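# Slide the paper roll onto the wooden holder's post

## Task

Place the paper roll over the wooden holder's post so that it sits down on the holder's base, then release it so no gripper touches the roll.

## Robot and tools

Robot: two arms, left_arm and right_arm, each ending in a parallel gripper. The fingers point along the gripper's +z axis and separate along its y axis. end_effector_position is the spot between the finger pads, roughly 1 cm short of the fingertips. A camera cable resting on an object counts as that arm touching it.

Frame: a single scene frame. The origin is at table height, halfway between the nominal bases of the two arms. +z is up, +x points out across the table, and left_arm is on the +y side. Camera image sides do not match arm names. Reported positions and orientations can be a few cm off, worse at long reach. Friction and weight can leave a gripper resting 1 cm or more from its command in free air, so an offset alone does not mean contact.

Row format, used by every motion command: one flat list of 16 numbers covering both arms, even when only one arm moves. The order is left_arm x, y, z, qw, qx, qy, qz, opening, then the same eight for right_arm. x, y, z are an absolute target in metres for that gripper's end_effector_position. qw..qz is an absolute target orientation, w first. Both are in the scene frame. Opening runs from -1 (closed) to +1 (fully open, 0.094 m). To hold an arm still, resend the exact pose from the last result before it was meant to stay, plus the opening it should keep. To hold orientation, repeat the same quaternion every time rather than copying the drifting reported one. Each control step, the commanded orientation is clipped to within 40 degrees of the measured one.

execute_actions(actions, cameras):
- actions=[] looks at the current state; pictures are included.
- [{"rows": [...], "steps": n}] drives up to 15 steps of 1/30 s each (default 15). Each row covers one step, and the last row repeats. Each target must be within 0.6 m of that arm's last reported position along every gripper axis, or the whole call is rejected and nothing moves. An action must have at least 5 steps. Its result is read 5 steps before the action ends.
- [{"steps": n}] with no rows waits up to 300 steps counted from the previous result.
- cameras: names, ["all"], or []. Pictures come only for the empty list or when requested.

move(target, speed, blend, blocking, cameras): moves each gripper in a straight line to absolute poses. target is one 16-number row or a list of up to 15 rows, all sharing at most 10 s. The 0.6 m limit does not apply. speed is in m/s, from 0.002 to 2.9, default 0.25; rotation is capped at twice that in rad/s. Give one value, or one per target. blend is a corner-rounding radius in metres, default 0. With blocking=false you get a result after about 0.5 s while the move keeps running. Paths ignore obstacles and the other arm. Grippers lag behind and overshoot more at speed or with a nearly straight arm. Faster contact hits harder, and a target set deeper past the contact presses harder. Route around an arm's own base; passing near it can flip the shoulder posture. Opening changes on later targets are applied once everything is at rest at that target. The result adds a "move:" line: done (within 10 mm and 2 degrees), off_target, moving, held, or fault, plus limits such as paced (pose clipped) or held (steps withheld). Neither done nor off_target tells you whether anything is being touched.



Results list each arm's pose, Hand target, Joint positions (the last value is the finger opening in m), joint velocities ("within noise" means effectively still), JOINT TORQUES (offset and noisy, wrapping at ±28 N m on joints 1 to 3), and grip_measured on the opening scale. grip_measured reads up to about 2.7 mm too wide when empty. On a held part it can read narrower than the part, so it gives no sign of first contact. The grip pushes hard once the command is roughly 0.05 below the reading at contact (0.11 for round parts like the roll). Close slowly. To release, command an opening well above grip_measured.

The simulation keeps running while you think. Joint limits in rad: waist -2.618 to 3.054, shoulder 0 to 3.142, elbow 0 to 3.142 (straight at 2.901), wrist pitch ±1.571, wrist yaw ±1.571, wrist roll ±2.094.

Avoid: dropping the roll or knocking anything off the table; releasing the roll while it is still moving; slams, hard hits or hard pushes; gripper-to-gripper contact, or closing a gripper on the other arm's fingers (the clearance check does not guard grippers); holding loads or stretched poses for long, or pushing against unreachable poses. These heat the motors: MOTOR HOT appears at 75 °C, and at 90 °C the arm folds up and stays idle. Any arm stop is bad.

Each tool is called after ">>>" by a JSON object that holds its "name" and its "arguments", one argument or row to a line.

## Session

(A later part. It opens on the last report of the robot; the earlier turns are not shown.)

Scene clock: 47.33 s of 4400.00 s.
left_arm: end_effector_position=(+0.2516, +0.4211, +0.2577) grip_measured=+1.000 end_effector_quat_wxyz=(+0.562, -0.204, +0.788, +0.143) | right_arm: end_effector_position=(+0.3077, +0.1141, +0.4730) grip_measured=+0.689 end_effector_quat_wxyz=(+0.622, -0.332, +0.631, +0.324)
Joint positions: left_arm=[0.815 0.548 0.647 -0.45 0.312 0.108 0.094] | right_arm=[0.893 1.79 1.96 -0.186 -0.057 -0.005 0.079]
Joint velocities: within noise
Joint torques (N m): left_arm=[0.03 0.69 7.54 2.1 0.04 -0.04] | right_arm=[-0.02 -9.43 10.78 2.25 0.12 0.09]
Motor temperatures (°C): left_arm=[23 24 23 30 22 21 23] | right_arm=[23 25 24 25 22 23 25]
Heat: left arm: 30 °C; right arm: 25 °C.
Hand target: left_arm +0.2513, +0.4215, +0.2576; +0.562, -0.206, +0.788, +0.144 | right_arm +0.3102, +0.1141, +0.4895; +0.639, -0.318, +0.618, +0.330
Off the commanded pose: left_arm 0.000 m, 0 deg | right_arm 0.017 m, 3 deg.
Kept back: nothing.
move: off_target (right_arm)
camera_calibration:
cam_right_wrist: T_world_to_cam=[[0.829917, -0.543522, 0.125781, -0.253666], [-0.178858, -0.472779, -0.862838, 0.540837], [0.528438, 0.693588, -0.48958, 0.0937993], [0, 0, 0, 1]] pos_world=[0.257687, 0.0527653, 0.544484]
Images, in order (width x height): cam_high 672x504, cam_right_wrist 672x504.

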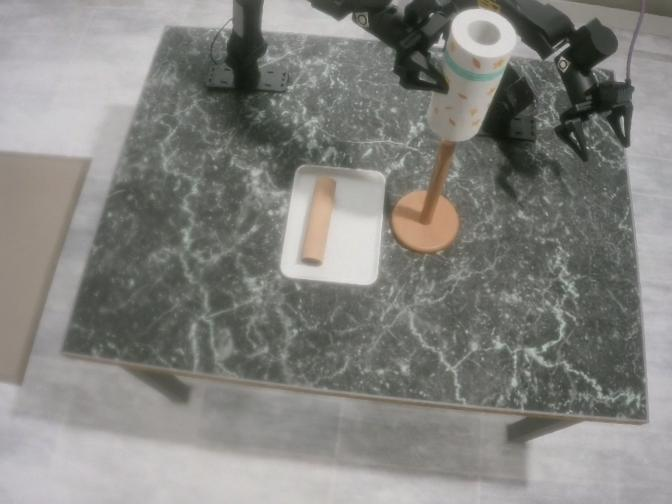

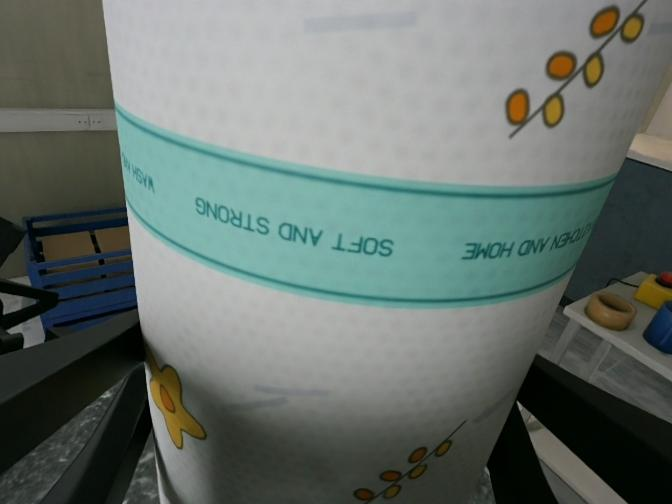

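>>> {"name": "zoom_image", "arguments": {
  "camera": "cam_high",
  "region": [415, 80, 495, 160]
}}

>>> {"name": "zoom_image", "arguments": {
  "camera": "cam_high",
  "region": [440, 0, 520, 80]
}}

Scaled by 6.300 from the camera's 672x504 image, which has a finer 960x720 frame.

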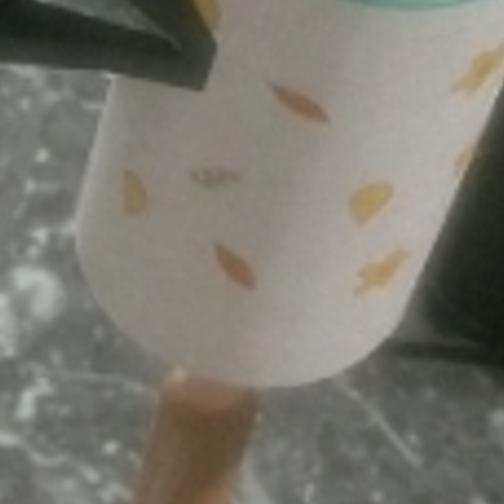

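Scaled by 6.300 from the camera's 672x504 image, which has a finer 960x720 frame.

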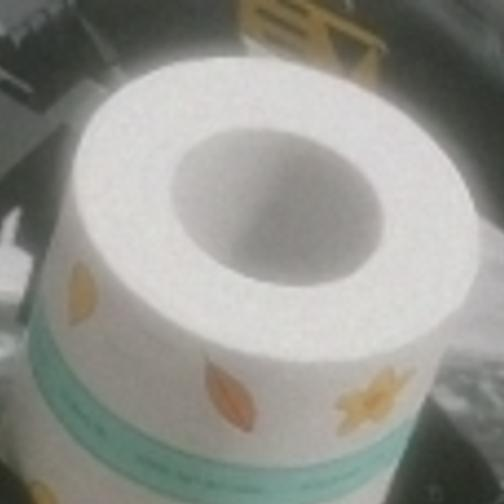

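>>> {"name": "zoom_image", "arguments": {
  "camera": "cam_high",
  "region": [415, 20, 475, 80]
}}

>>> {"name": "zoom_image", "arguments": {
  "camera": "cam_high",
  "region": [415, 90, 475, 150]
}}

>>> {"name": "zoom_image", "arguments": {
  "camera": "cam_high",
  "region": [465, 80, 525, 140]
}}

>>> {"name": "zoom_image", "arguments": {
  "camera": "cam_high",
  "region": [470, 20, 530, 80]
}}

Scaled by 8.400 from the camera's 672x504 image, which has a finer 960x720 frame.

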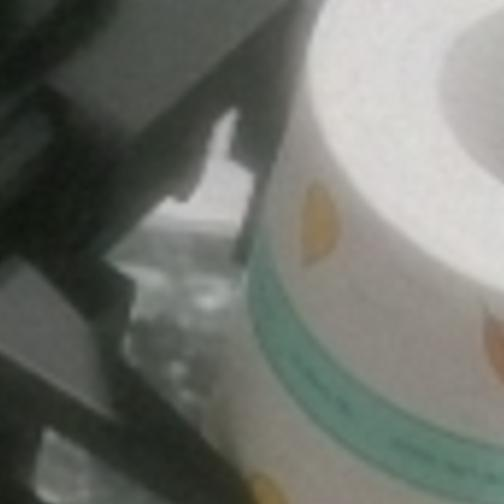

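Scaled by 8.400 from the camera's 672x504 image, which has a finer 960x720 frame.

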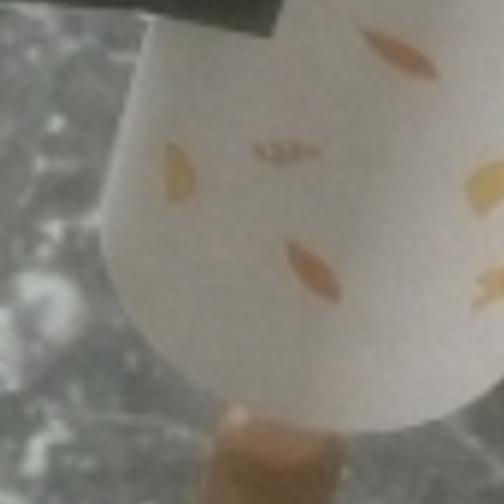

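Scaled by 8.400 from the camera's 672x504 image, which has a finer 960x720 frame.

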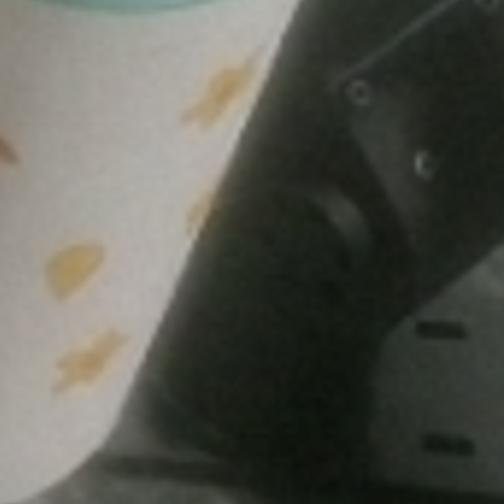

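Scaled by 8.400 from the camera's 672x504 image, which has a finer 960x720 frame.

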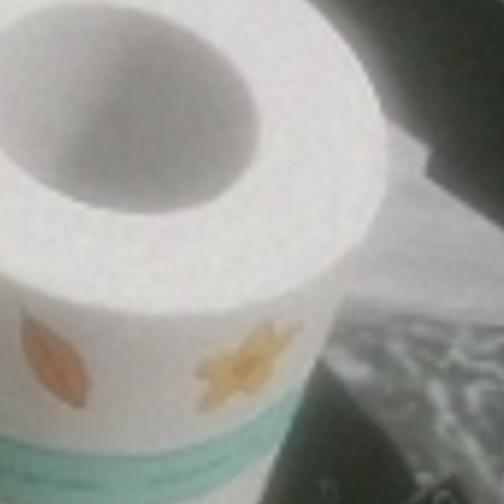

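>>> {"name": "zoom_image", "arguments": {
  "camera": "cam_high",
  "region": [415, 135, 475, 195]
}}

>>> {"name": "zoom_image", "arguments": {
  "camera": "cam_high",
  "region": [395, 180, 465, 250]
}}

Scaled by 8.400 from the camera's 672x504 image, which has a finer 960x720 frame.

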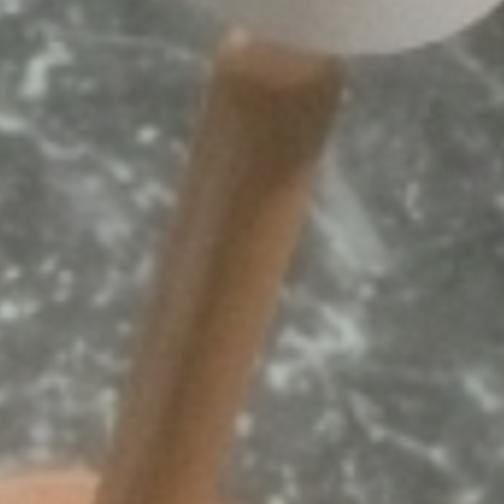

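Scaled by 7.200 from the camera's 672x504 image, which has a finer 960x720 frame.

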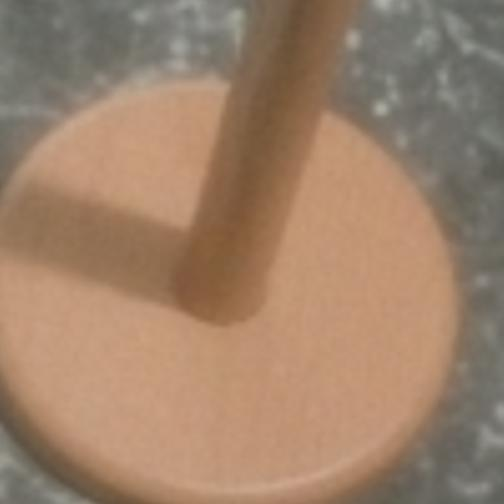

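>>> {"name": "move", "arguments": {
  "target": [0.2513, 0.4215, 0.2576, 0.562, -0.206, 0.788, 0.144, 1.0, 0.3105, 0.1150, 0.438, 0.6449, -0.3152, 0.6119, 0.3321, 0.55],
  "speed": 0.12,
  "cameras": ["cam_high"]
}}

>>> {"name": "zoom_image", "arguments": {
  "camera": "cam_high",
  "region": [410, 100, 490, 180]
}}

>>> {"name": "zoom_image", "arguments": {
  "camera": "cam_high",
  "region": [435, 15, 515, 95]
}}

Scene clock: 61.43 s of 4400.00 s.
left_arm: end_effector_position=(+0.2516, +0.4211, +0.2577) grip_measured=+1.000 end_effector_quat_wxyz=(+0.562, -0.204, +0.788, +0.143) | right_arm: end_effector_position=(+0.3192, +0.1272, +0.4039) grip_measured=+0.689 end_effector_quat_wxyz=(+0.619, -0.332, +0.636, +0.320)
Joint positions: left_arm=[0.815 0.548 0.647 -0.45 0.312 0.108 0.094] | right_arm=[0.893 1.786 1.683 0.073 -0.052 -0.005 0.079]
Joint velocities: within noise
Joint torques (N m): left_arm=[0.01 0.68 7.53 2.09 0.01 -0.04] | right_arm=[0.13 -16.01 7.23 2.33 0.07 0.09]
Motor temperatures (°C): left_arm=[23 24 23 30 22 21 23] | right_arm=[23 26 24 28 22 23 25]
Heat: left arm: 30 °C; right arm: 28 °C.
Hand target: left_arm +0.2513, +0.4215, +0.2576; +0.562, -0.206, +0.788, +0.144 | right_arm +0.3104, +0.1150, +0.4374; +0.644, -0.315, +0.612, +0.332
Off the commanded pose: left_arm 0.000 m, 0 deg | right_arm 0.037 m, 5 deg.
Kept back: nothing.
move: off_target (right_arm)
Images, in order (width x height): cam_high 672x504.

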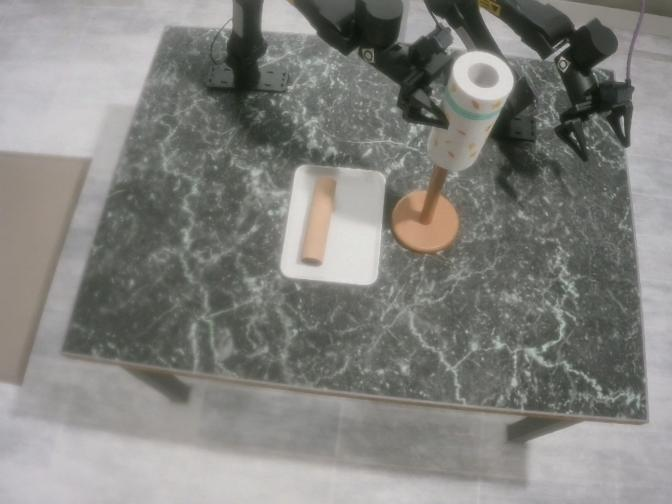

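Scaled by 6.300 from the camera's 672x504 image, which has a finer 960x720 frame.

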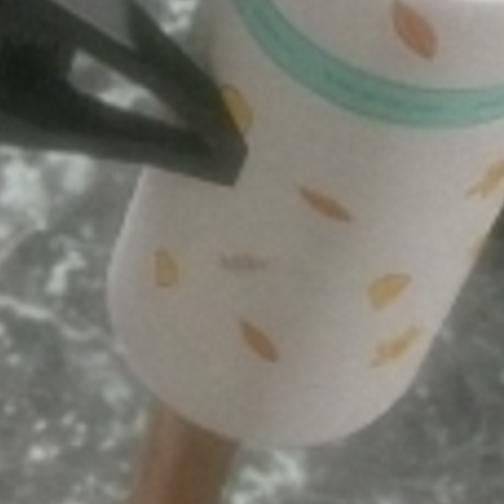

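Scaled by 6.300 from the camera's 672x504 image, which has a finer 960x720 frame.

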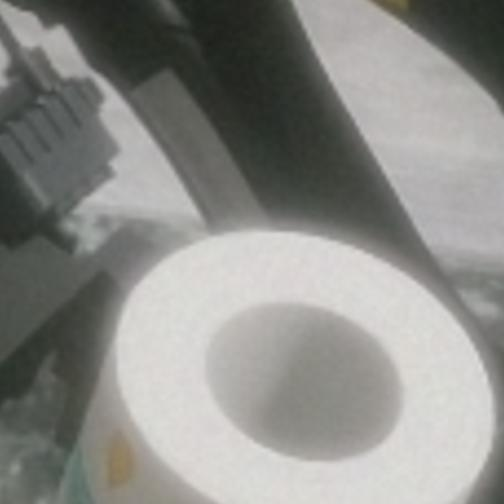

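>>> {"name": "move", "arguments": {
  "target": [
    [0.2513, 0.4215, 0.2576, 0.562, -0.206, 0.788, 0.144, 1.0, 0.3105, 0.1150, 0.485, 0.6449, -0.3152, 0.6119, 0.3321, 0.55],
    [0.2513, 0.4215, 0.2576, 0.562, -0.206, 0.788, 0.144, 1.0, 0.2694, 0.0668, 0.50, 0.6449, -0.3152, 0.6119, 0.3321, 0.55]
  ],
  "speed": [0.15, 0.2],
  "blend": [0.02, 0],
  "cameras": ["cam_high", "cam_right_wrist"]
}}

Scene clock: 67.47 s of 4400.00 s.
left_arm: end_effector_position=(+0.2516, +0.4211, +0.2577) grip_measured=+1.000 end_effector_quat_wxyz=(+0.562, -0.204, +0.788, +0.143) | right_arm: end_effector_position=(+0.2756, +0.0701, +0.4947) grip_measured=+0.689 end_effector_quat_wxyz=(+0.641, -0.320, +0.615, +0.328)
Joint positions: left_arm=[0.815 0.548 0.647 -0.45 0.312 0.108 0.094] | right_arm=[0.893 1.586 1.766 -0.143 -0.047 -0.005 0.079]
Joint velocities: within noise
Joint torques (N m): left_arm=[-0.03 0.66 7.51 2.1 0.01 -0.05] | right_arm=[0.76 -10.39 6.04 2.01 0.12 0.1]
Motor temperatures (°C): left_arm=[23 24 23 31 22 21 23] | right_arm=[23 27 24 29 22 23 26]
Heat: left arm: 31 °C; right arm: 29 °C.
Hand target: left_arm +0.2513, +0.4215, +0.2576; +0.562, -0.206, +0.788, +0.144 | right_arm +0.2695, +0.0668, +0.5001; +0.645, -0.315, +0.612, +0.332
Off the commanded pose: left_arm 0.000 m, 0 deg | right_arm 0.009 m, 1 deg.
Kept back: nothing.
move: done
camera_calibration:
cam_right_wrist: T_world_to_cam=[[0.820118, -0.557393, 0.129302, -0.251741], [-0.155247, -0.434258, -0.88731, 0.535954], [0.550731, 0.707625, -0.442677, 0.121478], [0, 0, 0, 1]] pos_world=[0.222761, 0.00646305, 0.561883]
Images, in order (width x height): cam_high 672x504, cam_right_wrist 672x504.

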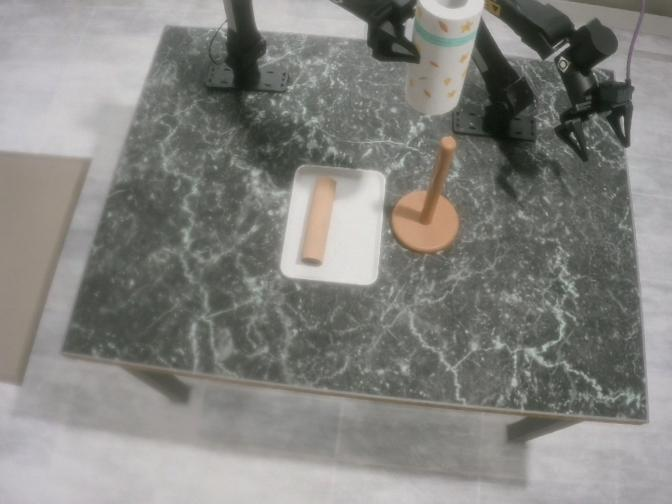

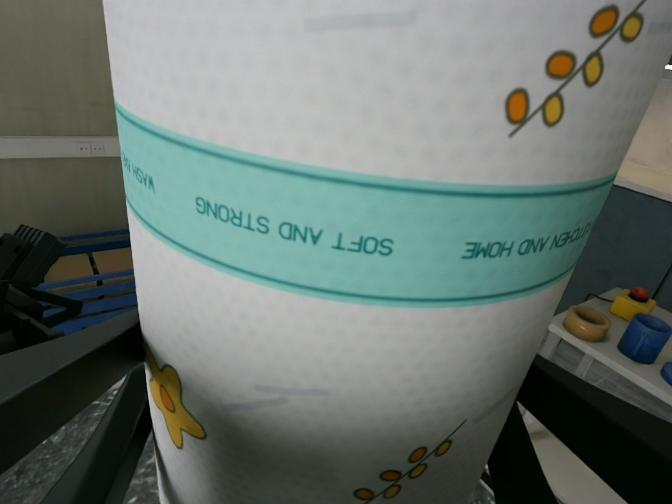

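>>> {"name": "move", "arguments": {
  "target": [0.2513, 0.4215, 0.2576, 0.562, -0.206, 0.788, 0.144, 1.0, 0.3112, 0.1185, 0.428, 0.6377, -0.3191, 0.6195, 0.3284, 0.55],
  "speed": 0.15,
  "cameras": ["cam_high"]
}}

>>> {"name": "zoom_image", "arguments": {
  "camera": "cam_high",
  "region": [410, 80, 490, 160]
}}

>>> {"name": "zoom_image", "arguments": {
  "camera": "cam_high",
  "region": [440, 15, 520, 95]
}}

Scene clock: 69.63 s of 4400.00 s.
left_arm: end_effector_position=(+0.2516, +0.4211, +0.2577) grip_measured=+1.000 end_effector_quat_wxyz=(+0.562, -0.204, +0.788, +0.143) | right_arm: end_effector_position=(+0.3103, +0.1144, +0.4303) grip_measured=+0.689 end_effector_quat_wxyz=(+0.634, -0.323, +0.622, +0.325)
Joint positions: left_arm=[0.815 0.548 0.647 -0.45 0.312 0.108 0.094] | right_arm=[0.893 1.733 1.681 0.069 -0.046 -0.005 0.079]
Joint velocities: within noise
Joint torques (N m): left_arm=[-0.02 0.62 7.47 2.13 0.02 -0.05] | right_arm=[0.44 -9.59 7.05 2.26 0.07 0.09]
Motor temperatures (°C): left_arm=[23 24 23 31 22 21 23] | right_arm=[23 27 24 29 22 23 26]
Heat: left arm: 31 °C; right arm: 29 °C.
Hand target: left_arm +0.2513, +0.4215, +0.2576; +0.562, -0.206, +0.788, +0.144 | right_arm +0.3111, +0.1184, +0.4280; +0.637, -0.319, +0.620, +0.328
Off the commanded pose: left_arm 0.000 m, 0 deg | right_arm 0.005 m, 1 deg.
Kept back: nothing.
move: done
Images, in order (width x height): cam_high 672x504.

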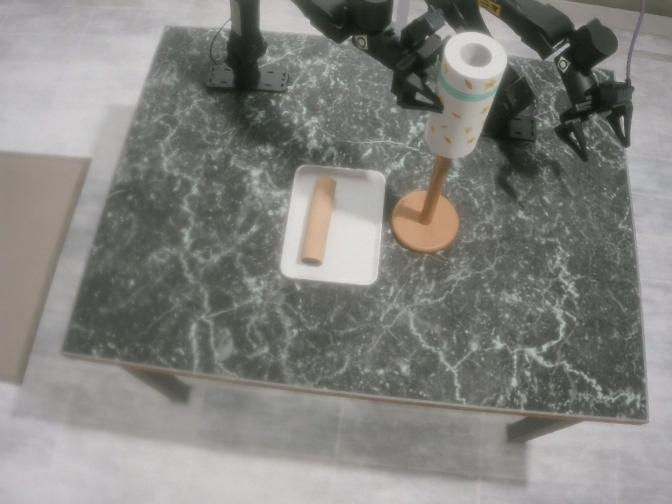

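Scaled by 6.300 from the camera's 672x504 image, which has a finer 960x720 frame.

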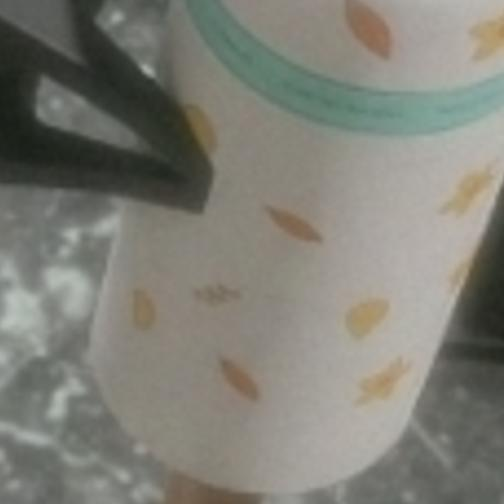

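Scaled by 6.300 from the camera's 672x504 image, which has a finer 960x720 frame.

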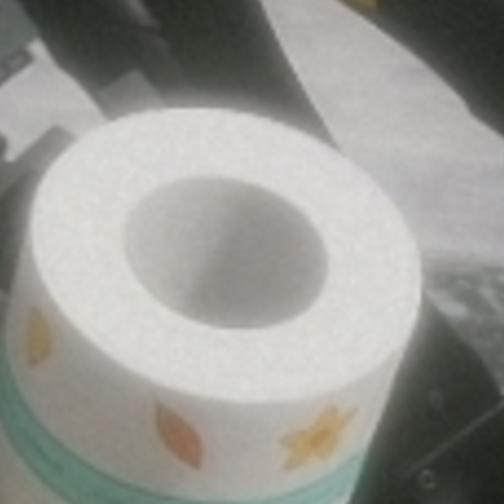

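>>> {"name": "move", "arguments": {
  "target": [
    [0.2513, 0.4215, 0.2576, 0.562, -0.206, 0.788, 0.144, 1.0, 0.2760, 0.0766, 0.447, 0.6449, -0.3152, 0.6119, 0.3321, 0.55],
    [0.2513, 0.4215, 0.2576, 0.562, -0.206, 0.788, 0.144, 1.0, 0.3074, 0.1155, 0.4206, 0.6385, -0.3187, 0.6187, 0.3288, 0.55]
  ],
  "speed": [0.15, 0.15],
  "blend": [0.01, 0],
  "cameras": ["cam_high"]
}}

>>> {"name": "zoom_image", "arguments": {
  "camera": "cam_high",
  "region": [410, 85, 490, 165]
}}

Scene clock: 74.40 s of 4400.00 s.
left_arm: end_effector_position=(+0.2516, +0.4211, +0.2577) grip_measured=+1.000 end_effector_quat_wxyz=(+0.562, -0.204, +0.788, +0.143) | right_arm: end_effector_position=(+0.3067, +0.1105, +0.4109) grip_measured=+0.688 end_effector_quat_wxyz=(+0.632, -0.324, +0.625, +0.323)
Joint positions: left_arm=[0.815 0.548 0.647 -0.45 0.312 0.108 0.094] | right_arm=[0.895 1.702 1.576 0.133 -0.043 -0.005 0.079]
Joint velocities: within noise
Joint torques (N m): left_arm=[-0.06 0.69 7.56 2.12 0.02 -0.04] | right_arm=[0.54 -8.81 11.07 2.01 0.07 0.08]
Motor temperatures (°C): left_arm=[23 24 23 31 22 21 23] | right_arm=[23 27 24 30 22 23 26]
Heat: left arm: 31 °C; right arm: 30 °C.
Hand target: left_arm +0.2513, +0.4215, +0.2576; +0.562, -0.206, +0.788, +0.144 | right_arm +0.3070, +0.1151, +0.4205; +0.638, -0.319, +0.619, +0.329
Off the commanded pose: left_arm 0.000 m, 0 deg | right_arm 0.011 m, 1 deg.
Kept back: nothing.
move: off_target (right_arm)
Images, in order (width x height): cam_high 672x504.

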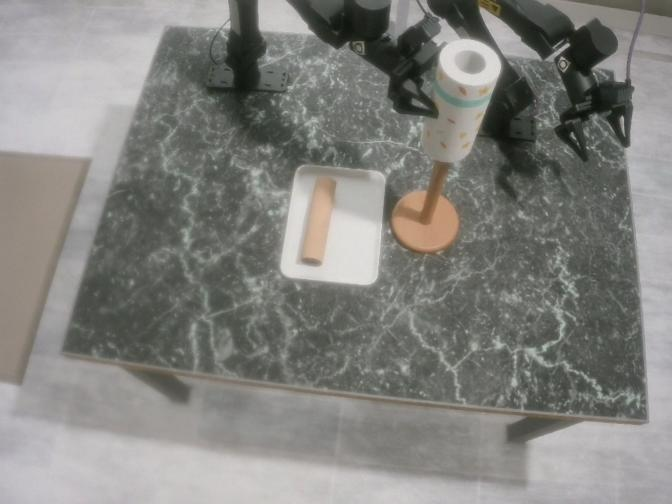

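Scaled by 6.300 from the camera's 672x504 image, which has a finer 960x720 frame.

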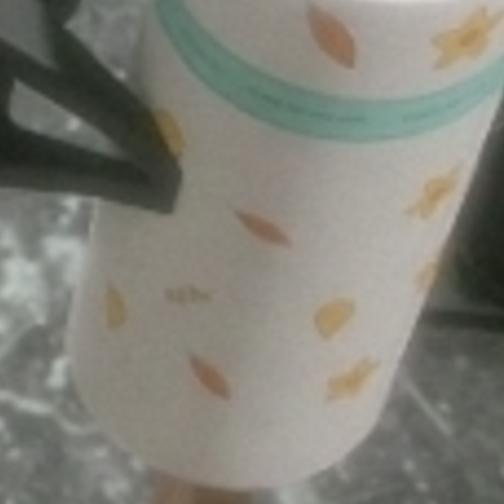

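>>> {"name": "move", "arguments": {
  "target": [0.2513, 0.4215, 0.2576, 0.562, -0.206, 0.788, 0.144, 1.0, 0.3085, 0.1169, 0.3726, 0.6395, -0.3181, 0.6176, 0.3294, 0.55],
  "speed": 0.06,
  "cameras": ["cam_high"]
}}

>>> {"name": "zoom_image", "arguments": {
  "camera": "cam_high",
  "region": [400, 100, 500, 200]
}}

Scene clock: 77.97 s of 4400.00 s.
left_arm: end_effector_position=(+0.2516, +0.4211, +0.2577) grip_measured=+1.000 end_effector_quat_wxyz=(+0.562, -0.204, +0.788, +0.143) | right_arm: end_effector_position=(+0.3076, +0.1116, +0.3822) grip_measured=+0.688 end_effector_quat_wxyz=(+0.641, -0.320, +0.616, +0.328)
Joint positions: left_arm=[0.815 0.548 0.647 -0.45 0.312 0.108 0.094] | right_arm=[0.895 1.702 1.434 0.305 -0.043 -0.005 0.079]
Joint velocities: within noise
Joint torques (N m): left_arm=[-0.03 0.69 7.45 2.11 0.03 -0.07] | right_arm=[0.55 -8.75 6.52 2.26 0.08 0.09]
Motor temperatures (°C): left_arm=[23 24 24 31 22 21 23] | right_arm=[23 27 25 30 22 23 26]
Heat: left arm: 31 °C; right arm: 30 °C.
Hand target: left_arm +0.2513, +0.4215, +0.2576; +0.562, -0.206, +0.788, +0.144 | right_arm +0.3082, +0.1167, +0.3726; +0.639, -0.318, +0.618, +0.329
Off the commanded pose: left_arm 0.000 m, 0 deg | right_arm 0.011 m, 0 deg.
Kept back: nothing.
move: off_target (right_arm)
Images, in order (width x height): cam_high 672x504.

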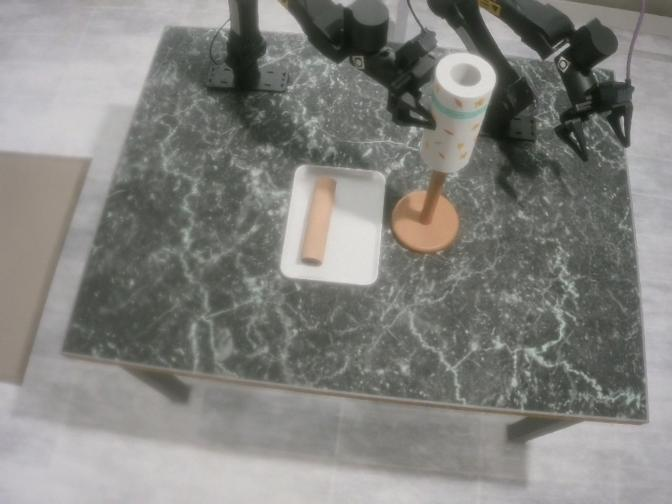

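Scaled by 5.040 from the camera's 672x504 image, which has a finer 960x720 frame.

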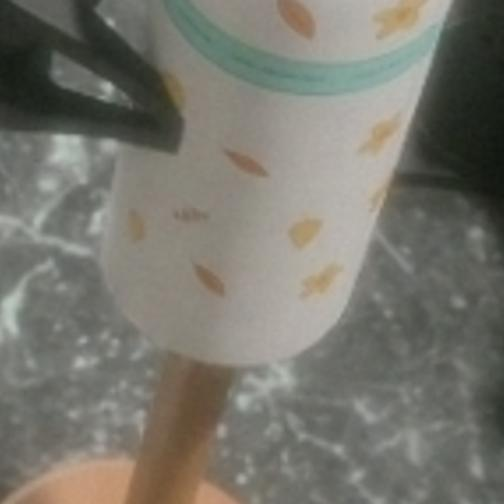

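>>> {"name": "move", "arguments": {
  "target": [0.2513, 0.4215, 0.2576, 0.562, -0.206, 0.788, 0.144, 1.0, 0.3072, 0.1154, 0.243, 0.6341, -0.3209, 0.6231, 0.3266, 0.55],
  "speed": 0.1,
  "cameras": ["cam_high", "cam_right_wrist"]
}}

>>> {"name": "zoom_image", "arguments": {
  "camera": "cam_high",
  "region": [380, 90, 510, 260]
}}

Scene clock: 81.43 s of 4400.00 s.
left_arm: end_effector_position=(+0.2516, +0.4211, +0.2577) grip_measured=+1.000 end_effector_quat_wxyz=(+0.562, -0.204, +0.788, +0.143) | right_arm: end_effector_position=(+0.3091, +0.1130, +0.2513) grip_measured=+0.688 end_effector_quat_wxyz=(+0.635, -0.322, +0.623, +0.324)
Joint positions: left_arm=[0.815 0.548 0.647 -0.45 0.312 0.108 0.094] | right_arm=[0.895 1.839 1.076 0.78 -0.041 -0.005 0.079]
Joint velocities: within noise
Joint torques (N m): left_arm=[-0.01 0.66 7.56 2.09 0.03 -0.06] | right_arm=[0.51 -9.35 6.02 2.25 0.06 0.06]
Motor temperatures (°C): left_arm=[23 24 24 31 22 21 23] | right_arm=[23 26 25 31 22 23 26]
Heat: left arm: 31 °C; right arm: 31 °C.
Hand target: left_arm +0.2513, +0.4215, +0.2576; +0.562, -0.206, +0.788, +0.144 | right_arm +0.3071, +0.1153, +0.2431; +0.634, -0.321, +0.623, +0.326
Off the commanded pose: left_arm 0.000 m, 0 deg | right_arm 0.009 m, 0 deg.
Kept back: nothing.
move: done
camera_calibration:
cam_right_wrist: T_world_to_cam=[[0.819661, -0.558417, 0.127772, -0.223156], [-0.168019, -0.447591, -0.878312, 0.347088], [0.547655, 0.69845, -0.460697, -0.02853], [0, 0, 0, 1]] pos_world=[0.256854, 0.0506659, 0.320221]
Images, in order (width x height): cam_high 672x504, cam_right_wrist 672x504.

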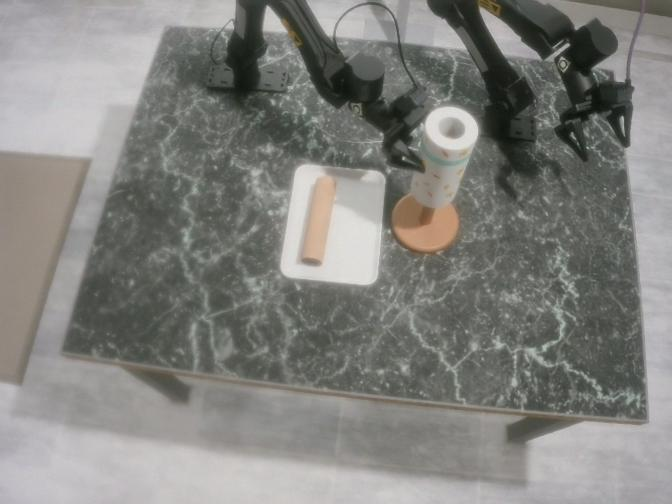

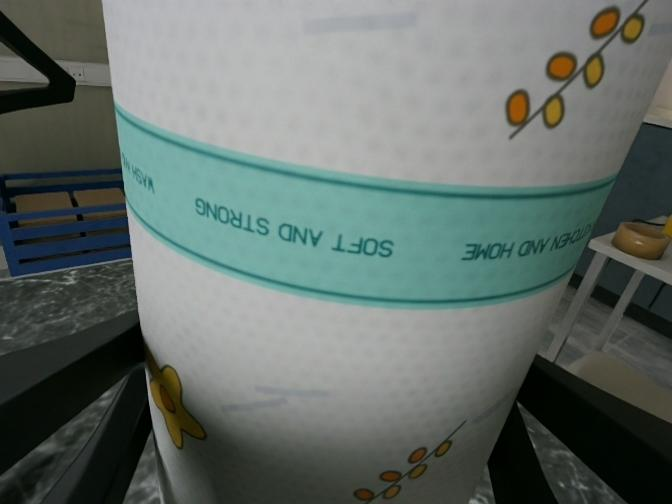

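Scaled by 2.965 from the camera's 672x504 image, which has a finer 960x720 frame.

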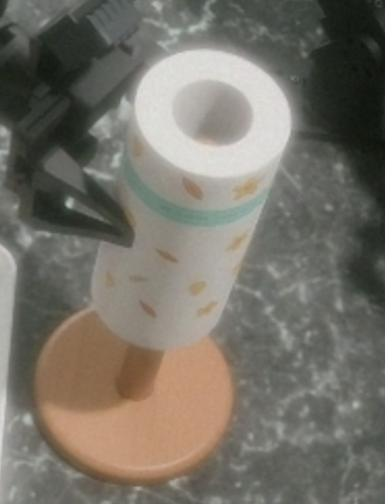

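>>> {"name": "move", "arguments": {
  "target": [0.2513, 0.4215, 0.2576, 0.562, -0.206, 0.788, 0.144, 1.0, 0.3055, 0.1133, 0.140, 0.6341, -0.3209, 0.6231, 0.3266, 0.55],
  "speed": 0.1,
  "cameras": ["cam_high", "cam_right_wrist"]
}}

>>> {"name": "zoom_image", "arguments": {
  "camera": "cam_high",
  "region": [370, 120, 500, 270]
}}

Scene clock: 83.57 s of 4400.00 s.
left_arm: end_effector_position=(+0.2516, +0.4211, +0.2577) grip_measured=+1.000 end_effector_quat_wxyz=(+0.562, -0.204, +0.788, +0.143) | right_arm: end_effector_position=(+0.3093, +0.1126, +0.1476) grip_measured=+0.688 end_effector_quat_wxyz=(+0.634, -0.322, +0.624, +0.323)
Joint positions: left_arm=[0.815 0.548 0.647 -0.45 0.312 0.108 0.094] | right_arm=[0.895 2.111 0.95 1.175 -0.039 -0.004 0.079]
Joint velocities: within noise
Joint torques (N m): left_arm=[0.01 0.59 7.51 2.1 0.03 -0.05] | right_arm=[0.59 -10.04 4.62 2.33 0.02 0.07]
Motor temperatures (°C): left_arm=[23 24 24 31 22 21 23] | right_arm=[23 26 24 31 22 23 26]
Heat: left arm: 31 °C; right arm: 31 °C.
Hand target: left_arm +0.2513, +0.4215, +0.2576; +0.562, -0.206, +0.788, +0.144 | right_arm +0.3054, +0.1132, +0.1400; +0.634, -0.321, +0.623, +0.326
Off the commanded pose: left_arm 0.000 m, 0 deg | right_arm 0.008 m, 0 deg.
Kept back: nothing.
move: done
camera_calibration:
cam_right_wrist: T_world_to_cam=[[0.818646, -0.560031, 0.127221, -0.209729], [-0.170946, -0.449106, -0.876973, 0.256582], [0.548267, 0.696182, -0.463394, -0.0756827], [0, 0, 0, 1]] pos_world=[0.25705, 0.050467, 0.216627]
Images, in order (width x height): cam_high 672x504, cam_right_wrist 672x504.

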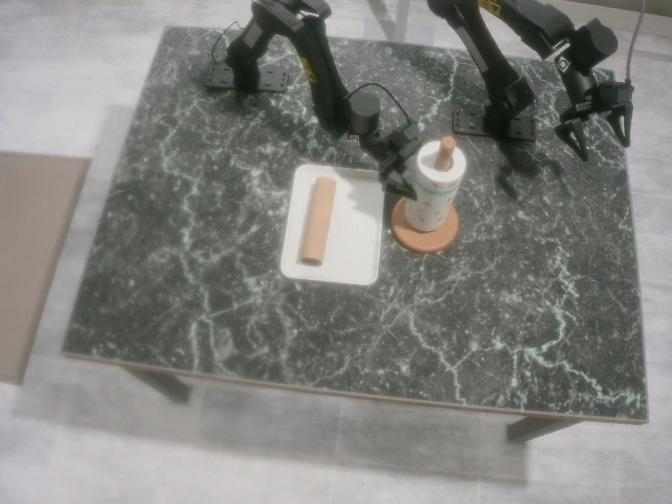

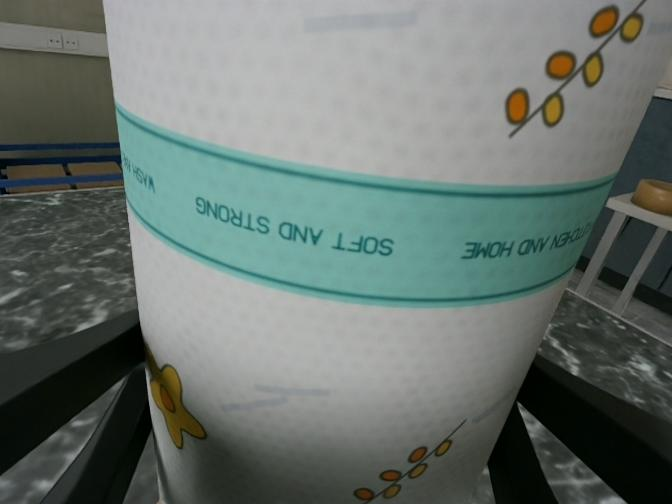

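Scaled by 3.360 from the camera's 672x504 image, which has a finer 960x720 frame.

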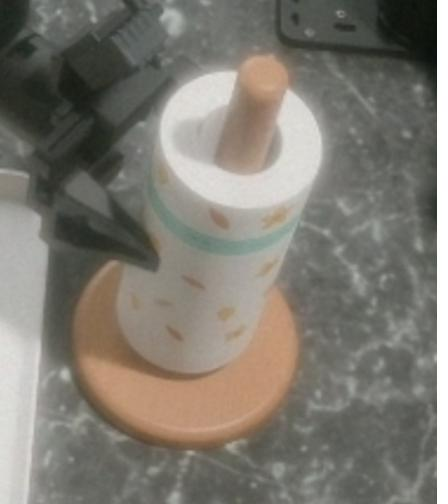

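>>> {"name": "move", "arguments": {
  "target": [0.2513, 0.4215, 0.2576, 0.562, -0.206, 0.788, 0.144, 1.0, 0.3053, 0.1131, 0.117, 0.6341, -0.3209, 0.6231, 0.3266, 0.55],
  "speed": 0.05,
  "cameras": ["cam_high"]
}}

>>> {"name": "zoom_image", "arguments": {
  "camera": "cam_high",
  "region": [370, 120, 500, 270]
}}

Scene clock: 85.00 s of 4400.00 s.
left_arm: end_effector_position=(+0.2516, +0.4211, +0.2577) grip_measured=+1.000 end_effector_quat_wxyz=(+0.562, -0.204, +0.788, +0.143) | right_arm: end_effector_position=(+0.3099, +0.1133, +0.1335) grip_measured=+0.688 end_effector_quat_wxyz=(+0.642, -0.318, +0.616, +0.327)
Joint positions: left_arm=[0.815 0.548 0.647 -0.45 0.312 0.108 0.094] | right_arm=[0.895 2.18 0.95 1.269 -0.039 -0.004 0.079]
Joint velocities: within noise
Joint torques (N m): left_arm=[-0.02 0.61 7.54 2.11 0.04 -0.06] | right_arm=[0.62 -9.58 3.89 2.19 0.03 0.07]
Motor temperatures (°C): left_arm=[23 24 24 31 22 21 23] | right_arm=[23 26 24 31 22 23 26]
Heat: left arm: 31 °C; right arm: 31 °C.
Hand target: left_arm +0.2513, +0.4215, +0.2576; +0.562, -0.206, +0.788, +0.144 | right_arm +0.3051, +0.1129, +0.1172; +0.634, -0.321, +0.623, +0.326
Off the commanded pose: left_arm 0.000 m, 0 deg | right_arm 0.017 m, 1 deg.
Kept back: nothing.
move: off_target (right_arm)
Images, in order (width x height): cam_high 672x504.

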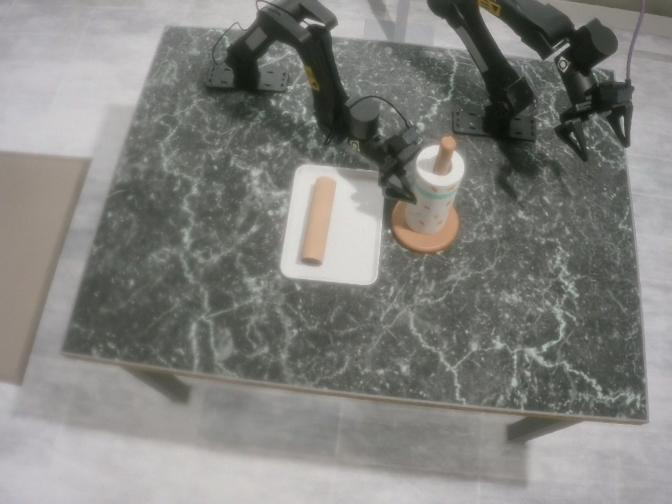

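Scaled by 3.360 from the camera's 672x504 image, which has a finer 960x720 frame.

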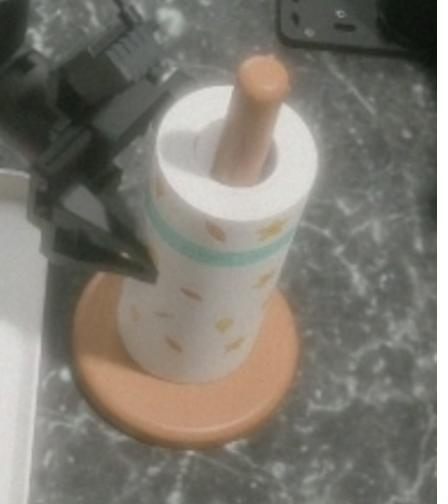

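>>> {"name": "zoom_image", "arguments": {
  "camera": "cam_high",
  "region": [385, 190, 465, 260]
}}

Scaled by 6.300 from the camera's 672x504 image, which has a finer 960x720 frame.

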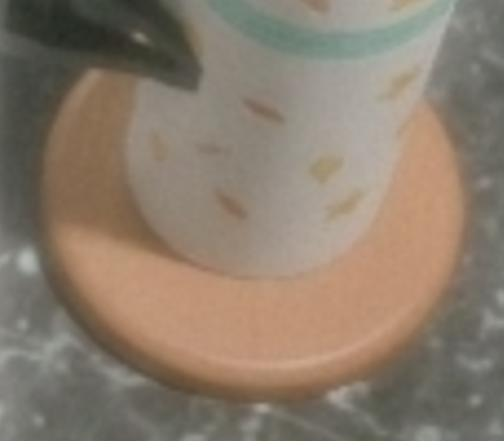

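>>> {"name": "zoom_image", "arguments": {
  "camera": "cam_high",
  "region": [395, 212, 445, 247]
}}

Scaled by 10.080 from the camera's 672x504 image, which has a finer 960x720 frame.

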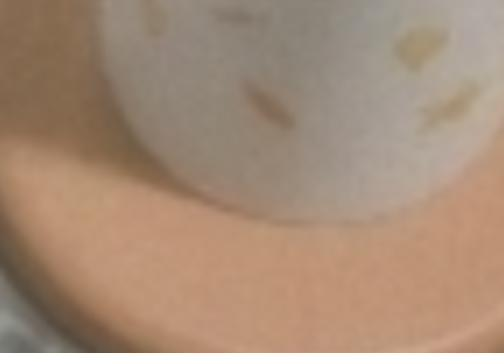

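>>> {"name": "move", "arguments": {
  "target": [0.2513, 0.4215, 0.2576, 0.562, -0.206, 0.788, 0.144, 1.0, 0.3065, 0.1128, 0.102, 0.6341, -0.3209, 0.6231, 0.3266, 0.55],
  "speed": 0.05,
  "cameras": ["cam_high"]
}}

>>> {"name": "zoom_image", "arguments": {
  "camera": "cam_high",
  "region": [385, 190, 465, 260]
}}

>>> {"name": "zoom_image", "arguments": {
  "camera": "cam_high",
  "region": [395, 212, 445, 247]
}}

Scene clock: 88.53 s of 4400.00 s.
left_arm: end_effector_position=(+0.2516, +0.4211, +0.2577) grip_measured=+1.000 end_effector_quat_wxyz=(+0.562, -0.204, +0.788, +0.143) | right_arm: end_effector_position=(+0.3095, +0.1128, +0.1319) grip_measured=+0.688 end_effector_quat_wxyz=(+0.655, -0.310, +0.603, +0.334)
Joint positions: left_arm=[0.815 0.548 0.647 -0.45 0.312 0.108 0.094] | right_arm=[0.895 2.223 0.95 1.355 -0.039 -0.001 0.079]
Joint velocities: within noise
Joint torques (N m): left_arm=[-0.06 0.55 7.5 2.1 0.03 -0.06] | right_arm=[0.34 -8.88 3.81 1.75 0.02 0.05]
Motor temperatures (°C): left_arm=[23 24 24 32 22 21 23] | right_arm=[23 26 24 31 22 23 26]
Heat: left arm: 32 °C; right arm: 31 °C.
Hand target: left_arm +0.2513, +0.4215, +0.2576; +0.562, -0.206, +0.788, +0.144 | right_arm +0.3058, +0.1119, +0.1025; +0.634, -0.321, +0.623, +0.327
Off the commanded pose: left_arm 0.000 m, 0 deg | right_arm 0.030 m, 4 deg.
Kept back: nothing.
move: off_target (right_arm)
Images, in order (width x height): cam_high 672x504.

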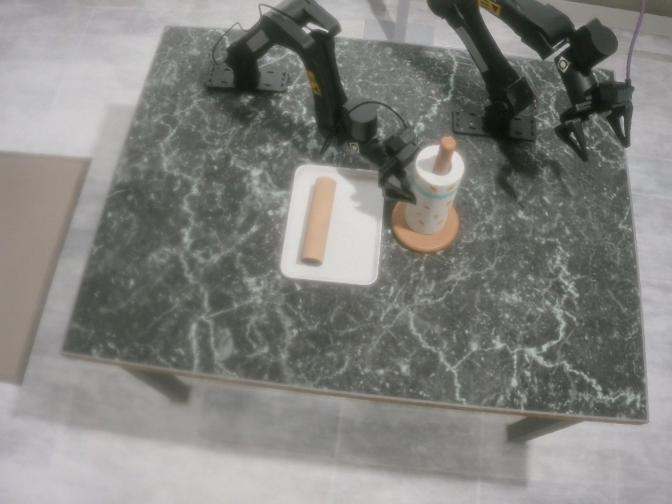

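Scaled by 6.300 from the camera's 672x504 image, which has a finer 960x720 frame.

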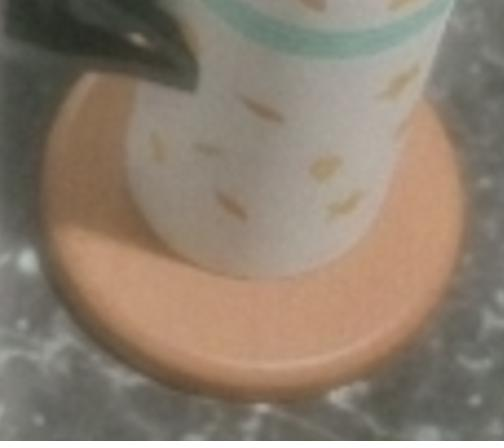

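Scaled by 10.080 from the camera's 672x504 image, which has a finer 960x720 frame.

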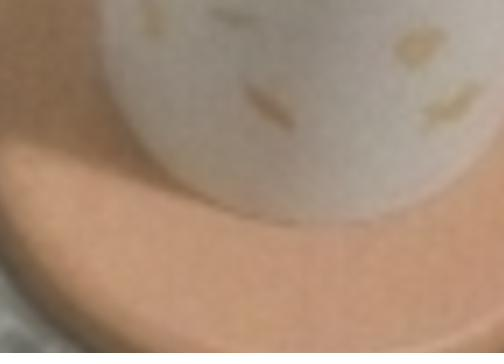

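>>> {"name": "execute_actions", "arguments": {
  "actions": [
    {"rows": [[0.2513,0.4215,0.2576,0.562,-0.206,0.788,0.144,1.0,0.3075,0.1122,0.115,0.645,-0.315,0.613,0.330,0.57],[0.2513,0.4215,0.2576,0.562,-0.206,0.788,0.144,1.0,0.309,0.1126,0.127,0.651,-0.312,0.607,0.333,0.60],[0.2513,0.4215,0.2576,0.562,-0.206,0.788,0.144,1.0,0.3095,0.1128,0.1319,0.655,-0.310,0.603,0.334,0.63],[0.2513,0.4215,0.2576,0.562,-0.206,0.788,0.144,1.0,0.3095,0.1128,0.1319,0.655,-0.310,0.603,0.334,0.66],[0.2513,0.4215,0.2576,0.562,-0.206,0.788,0.144,1.0,0.3095,0.1128,0.1319,0.655,-0.310,0.603,0.334,0.69],[0.2513,0.4215,0.2576,0.562,-0.206,0.788,0.144,1.0,0.3095,0.1128,0.1319,0.655,-0.310,0.603,0.334,0.70],[0.2513,0.4215,0.2576,0.562,-0.206,0.788,0.144,1.0,0.3095,0.1128,0.1319,0.655,-0.310,0.603,0.334,0.715],[0.2513,0.4215,0.2576,0.562,-0.206,0.788,0.144,1.0,0.3095,0.1128,0.1319,0.655,-0.310,0.603,0.334,0.73],[0.2513,0.4215,0.2576,0.562,-0.206,0.788,0.144,1.0,0.3095,0.1128,0.1319,0.655,-0.310,0.603,0.334,0.745],[0.2513,0.4215,0.2576,0.562,-0.206,0.788,0.144,1.0,0.3095,0.1128,0.1319,0.655,-0.310,0.603,0.334,0.76],[0.2513,0.4215,0.2576,0.562,-0.206,0.788,0.144,1.0,0.3095,0.1128,0.1319,0.655,-0.310,0.603,0.334,0.78],[0.2513,0.4215,0.2576,0.562,-0.206,0.788,0.144,1.0,0.3095,0.1128,0.1319,0.655,-0.310,0.603,0.334,0.80],[0.2513,0.4215,0.2576,0.562,-0.206,0.788,0.144,1.0,0.3095,0.1128,0.1319,0.655,-0.310,0.603,0.334,0.83],[0.2513,0.4215,0.2576,0.562,-0.206,0.788,0.144,1.0,0.3095,0.1128,0.1319,0.655,-0.310,0.603,0.334,0.86],[0.2513,0.4215,0.2576,0.562,-0.206,0.788,0.144,1.0,0.3095,0.1128,0.1319,0.655,-0.310,0.603,0.334,0.90]], "steps": 15}
  ],
  "cameras": ["cam_high"]
}}

>>> {"name": "zoom_image", "arguments": {
  "camera": "cam_high",
  "region": [370, 120, 500, 270]
}}

Scene clock: 90.20 s of 4400.00 s.
left_arm: end_effector_position=(+0.2516, +0.4211, +0.2577) grip_measured=+1.000 end_effector_quat_wxyz=(+0.562, -0.204, +0.788, +0.143) | right_arm: end_effector_position=(+0.3095, +0.1127, +0.1323) grip_measured=+0.757 end_effector_quat_wxyz=(+0.656, -0.310, +0.602, +0.334)
Joint positions: left_arm=[0.815 0.548 0.647 -0.45 0.312 0.108 0.094] | right_arm=[0.895 2.224 0.95 1.357 -0.038 -0.001 0.083]
Joint velocities: left_arm=[within noise] | right_arm=[-0.007 -0.017 0.007 0.051 -0.037 -0.037 0.021]
Joint torques (N m): left_arm=[0.01 0.65 7.53 2.11 0.04 -0.04] | right_arm=[0.09 -12.49 5.11 1.86 0 0.02]
Motor temperatures (°C): left_arm=[23 24 24 32 22 21 23] | right_arm=[23 26 24 31 22 23 26]
Heat: left arm: 32 °C; right arm: 31 °C.
Steps of this call (1-40: nothing new was sent; 41-50: this action's first 10). Readings (end_effector_position of left_arm | right_arm):
41: (+0.2516, +0.4211, +0.2577) | (+0.3095, +0.1128, +0.1322)
42: (+0.2516, +0.4211, +0.2577) | (+0.3095, +0.1127, +0.1323)
44: (+0.2516, +0.4211, +0.2577) | (+0.3095, +0.1127, +0.1323)
48: (+0.2516, +0.4211, +0.2577) | (+0.3095, +0.1127, +0.1323)
50: the state above
Images, in order (width x height): cam_high 672x504.

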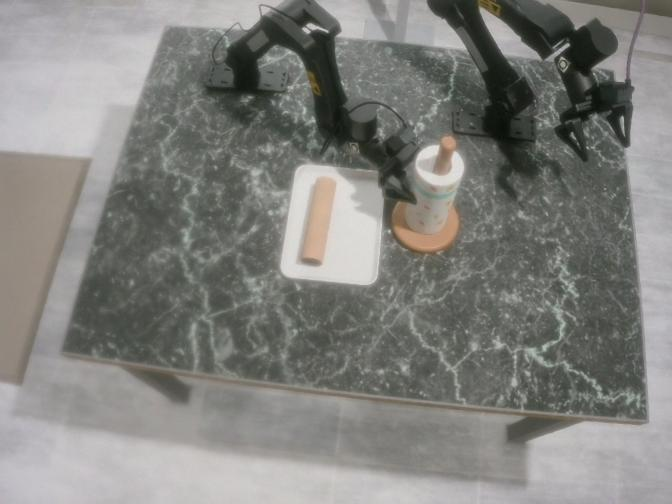

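Scaled by 3.360 from the camera's 672x504 image, which has a finer 960x720 frame.

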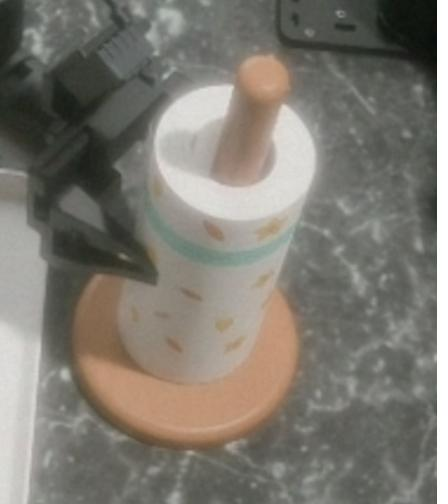

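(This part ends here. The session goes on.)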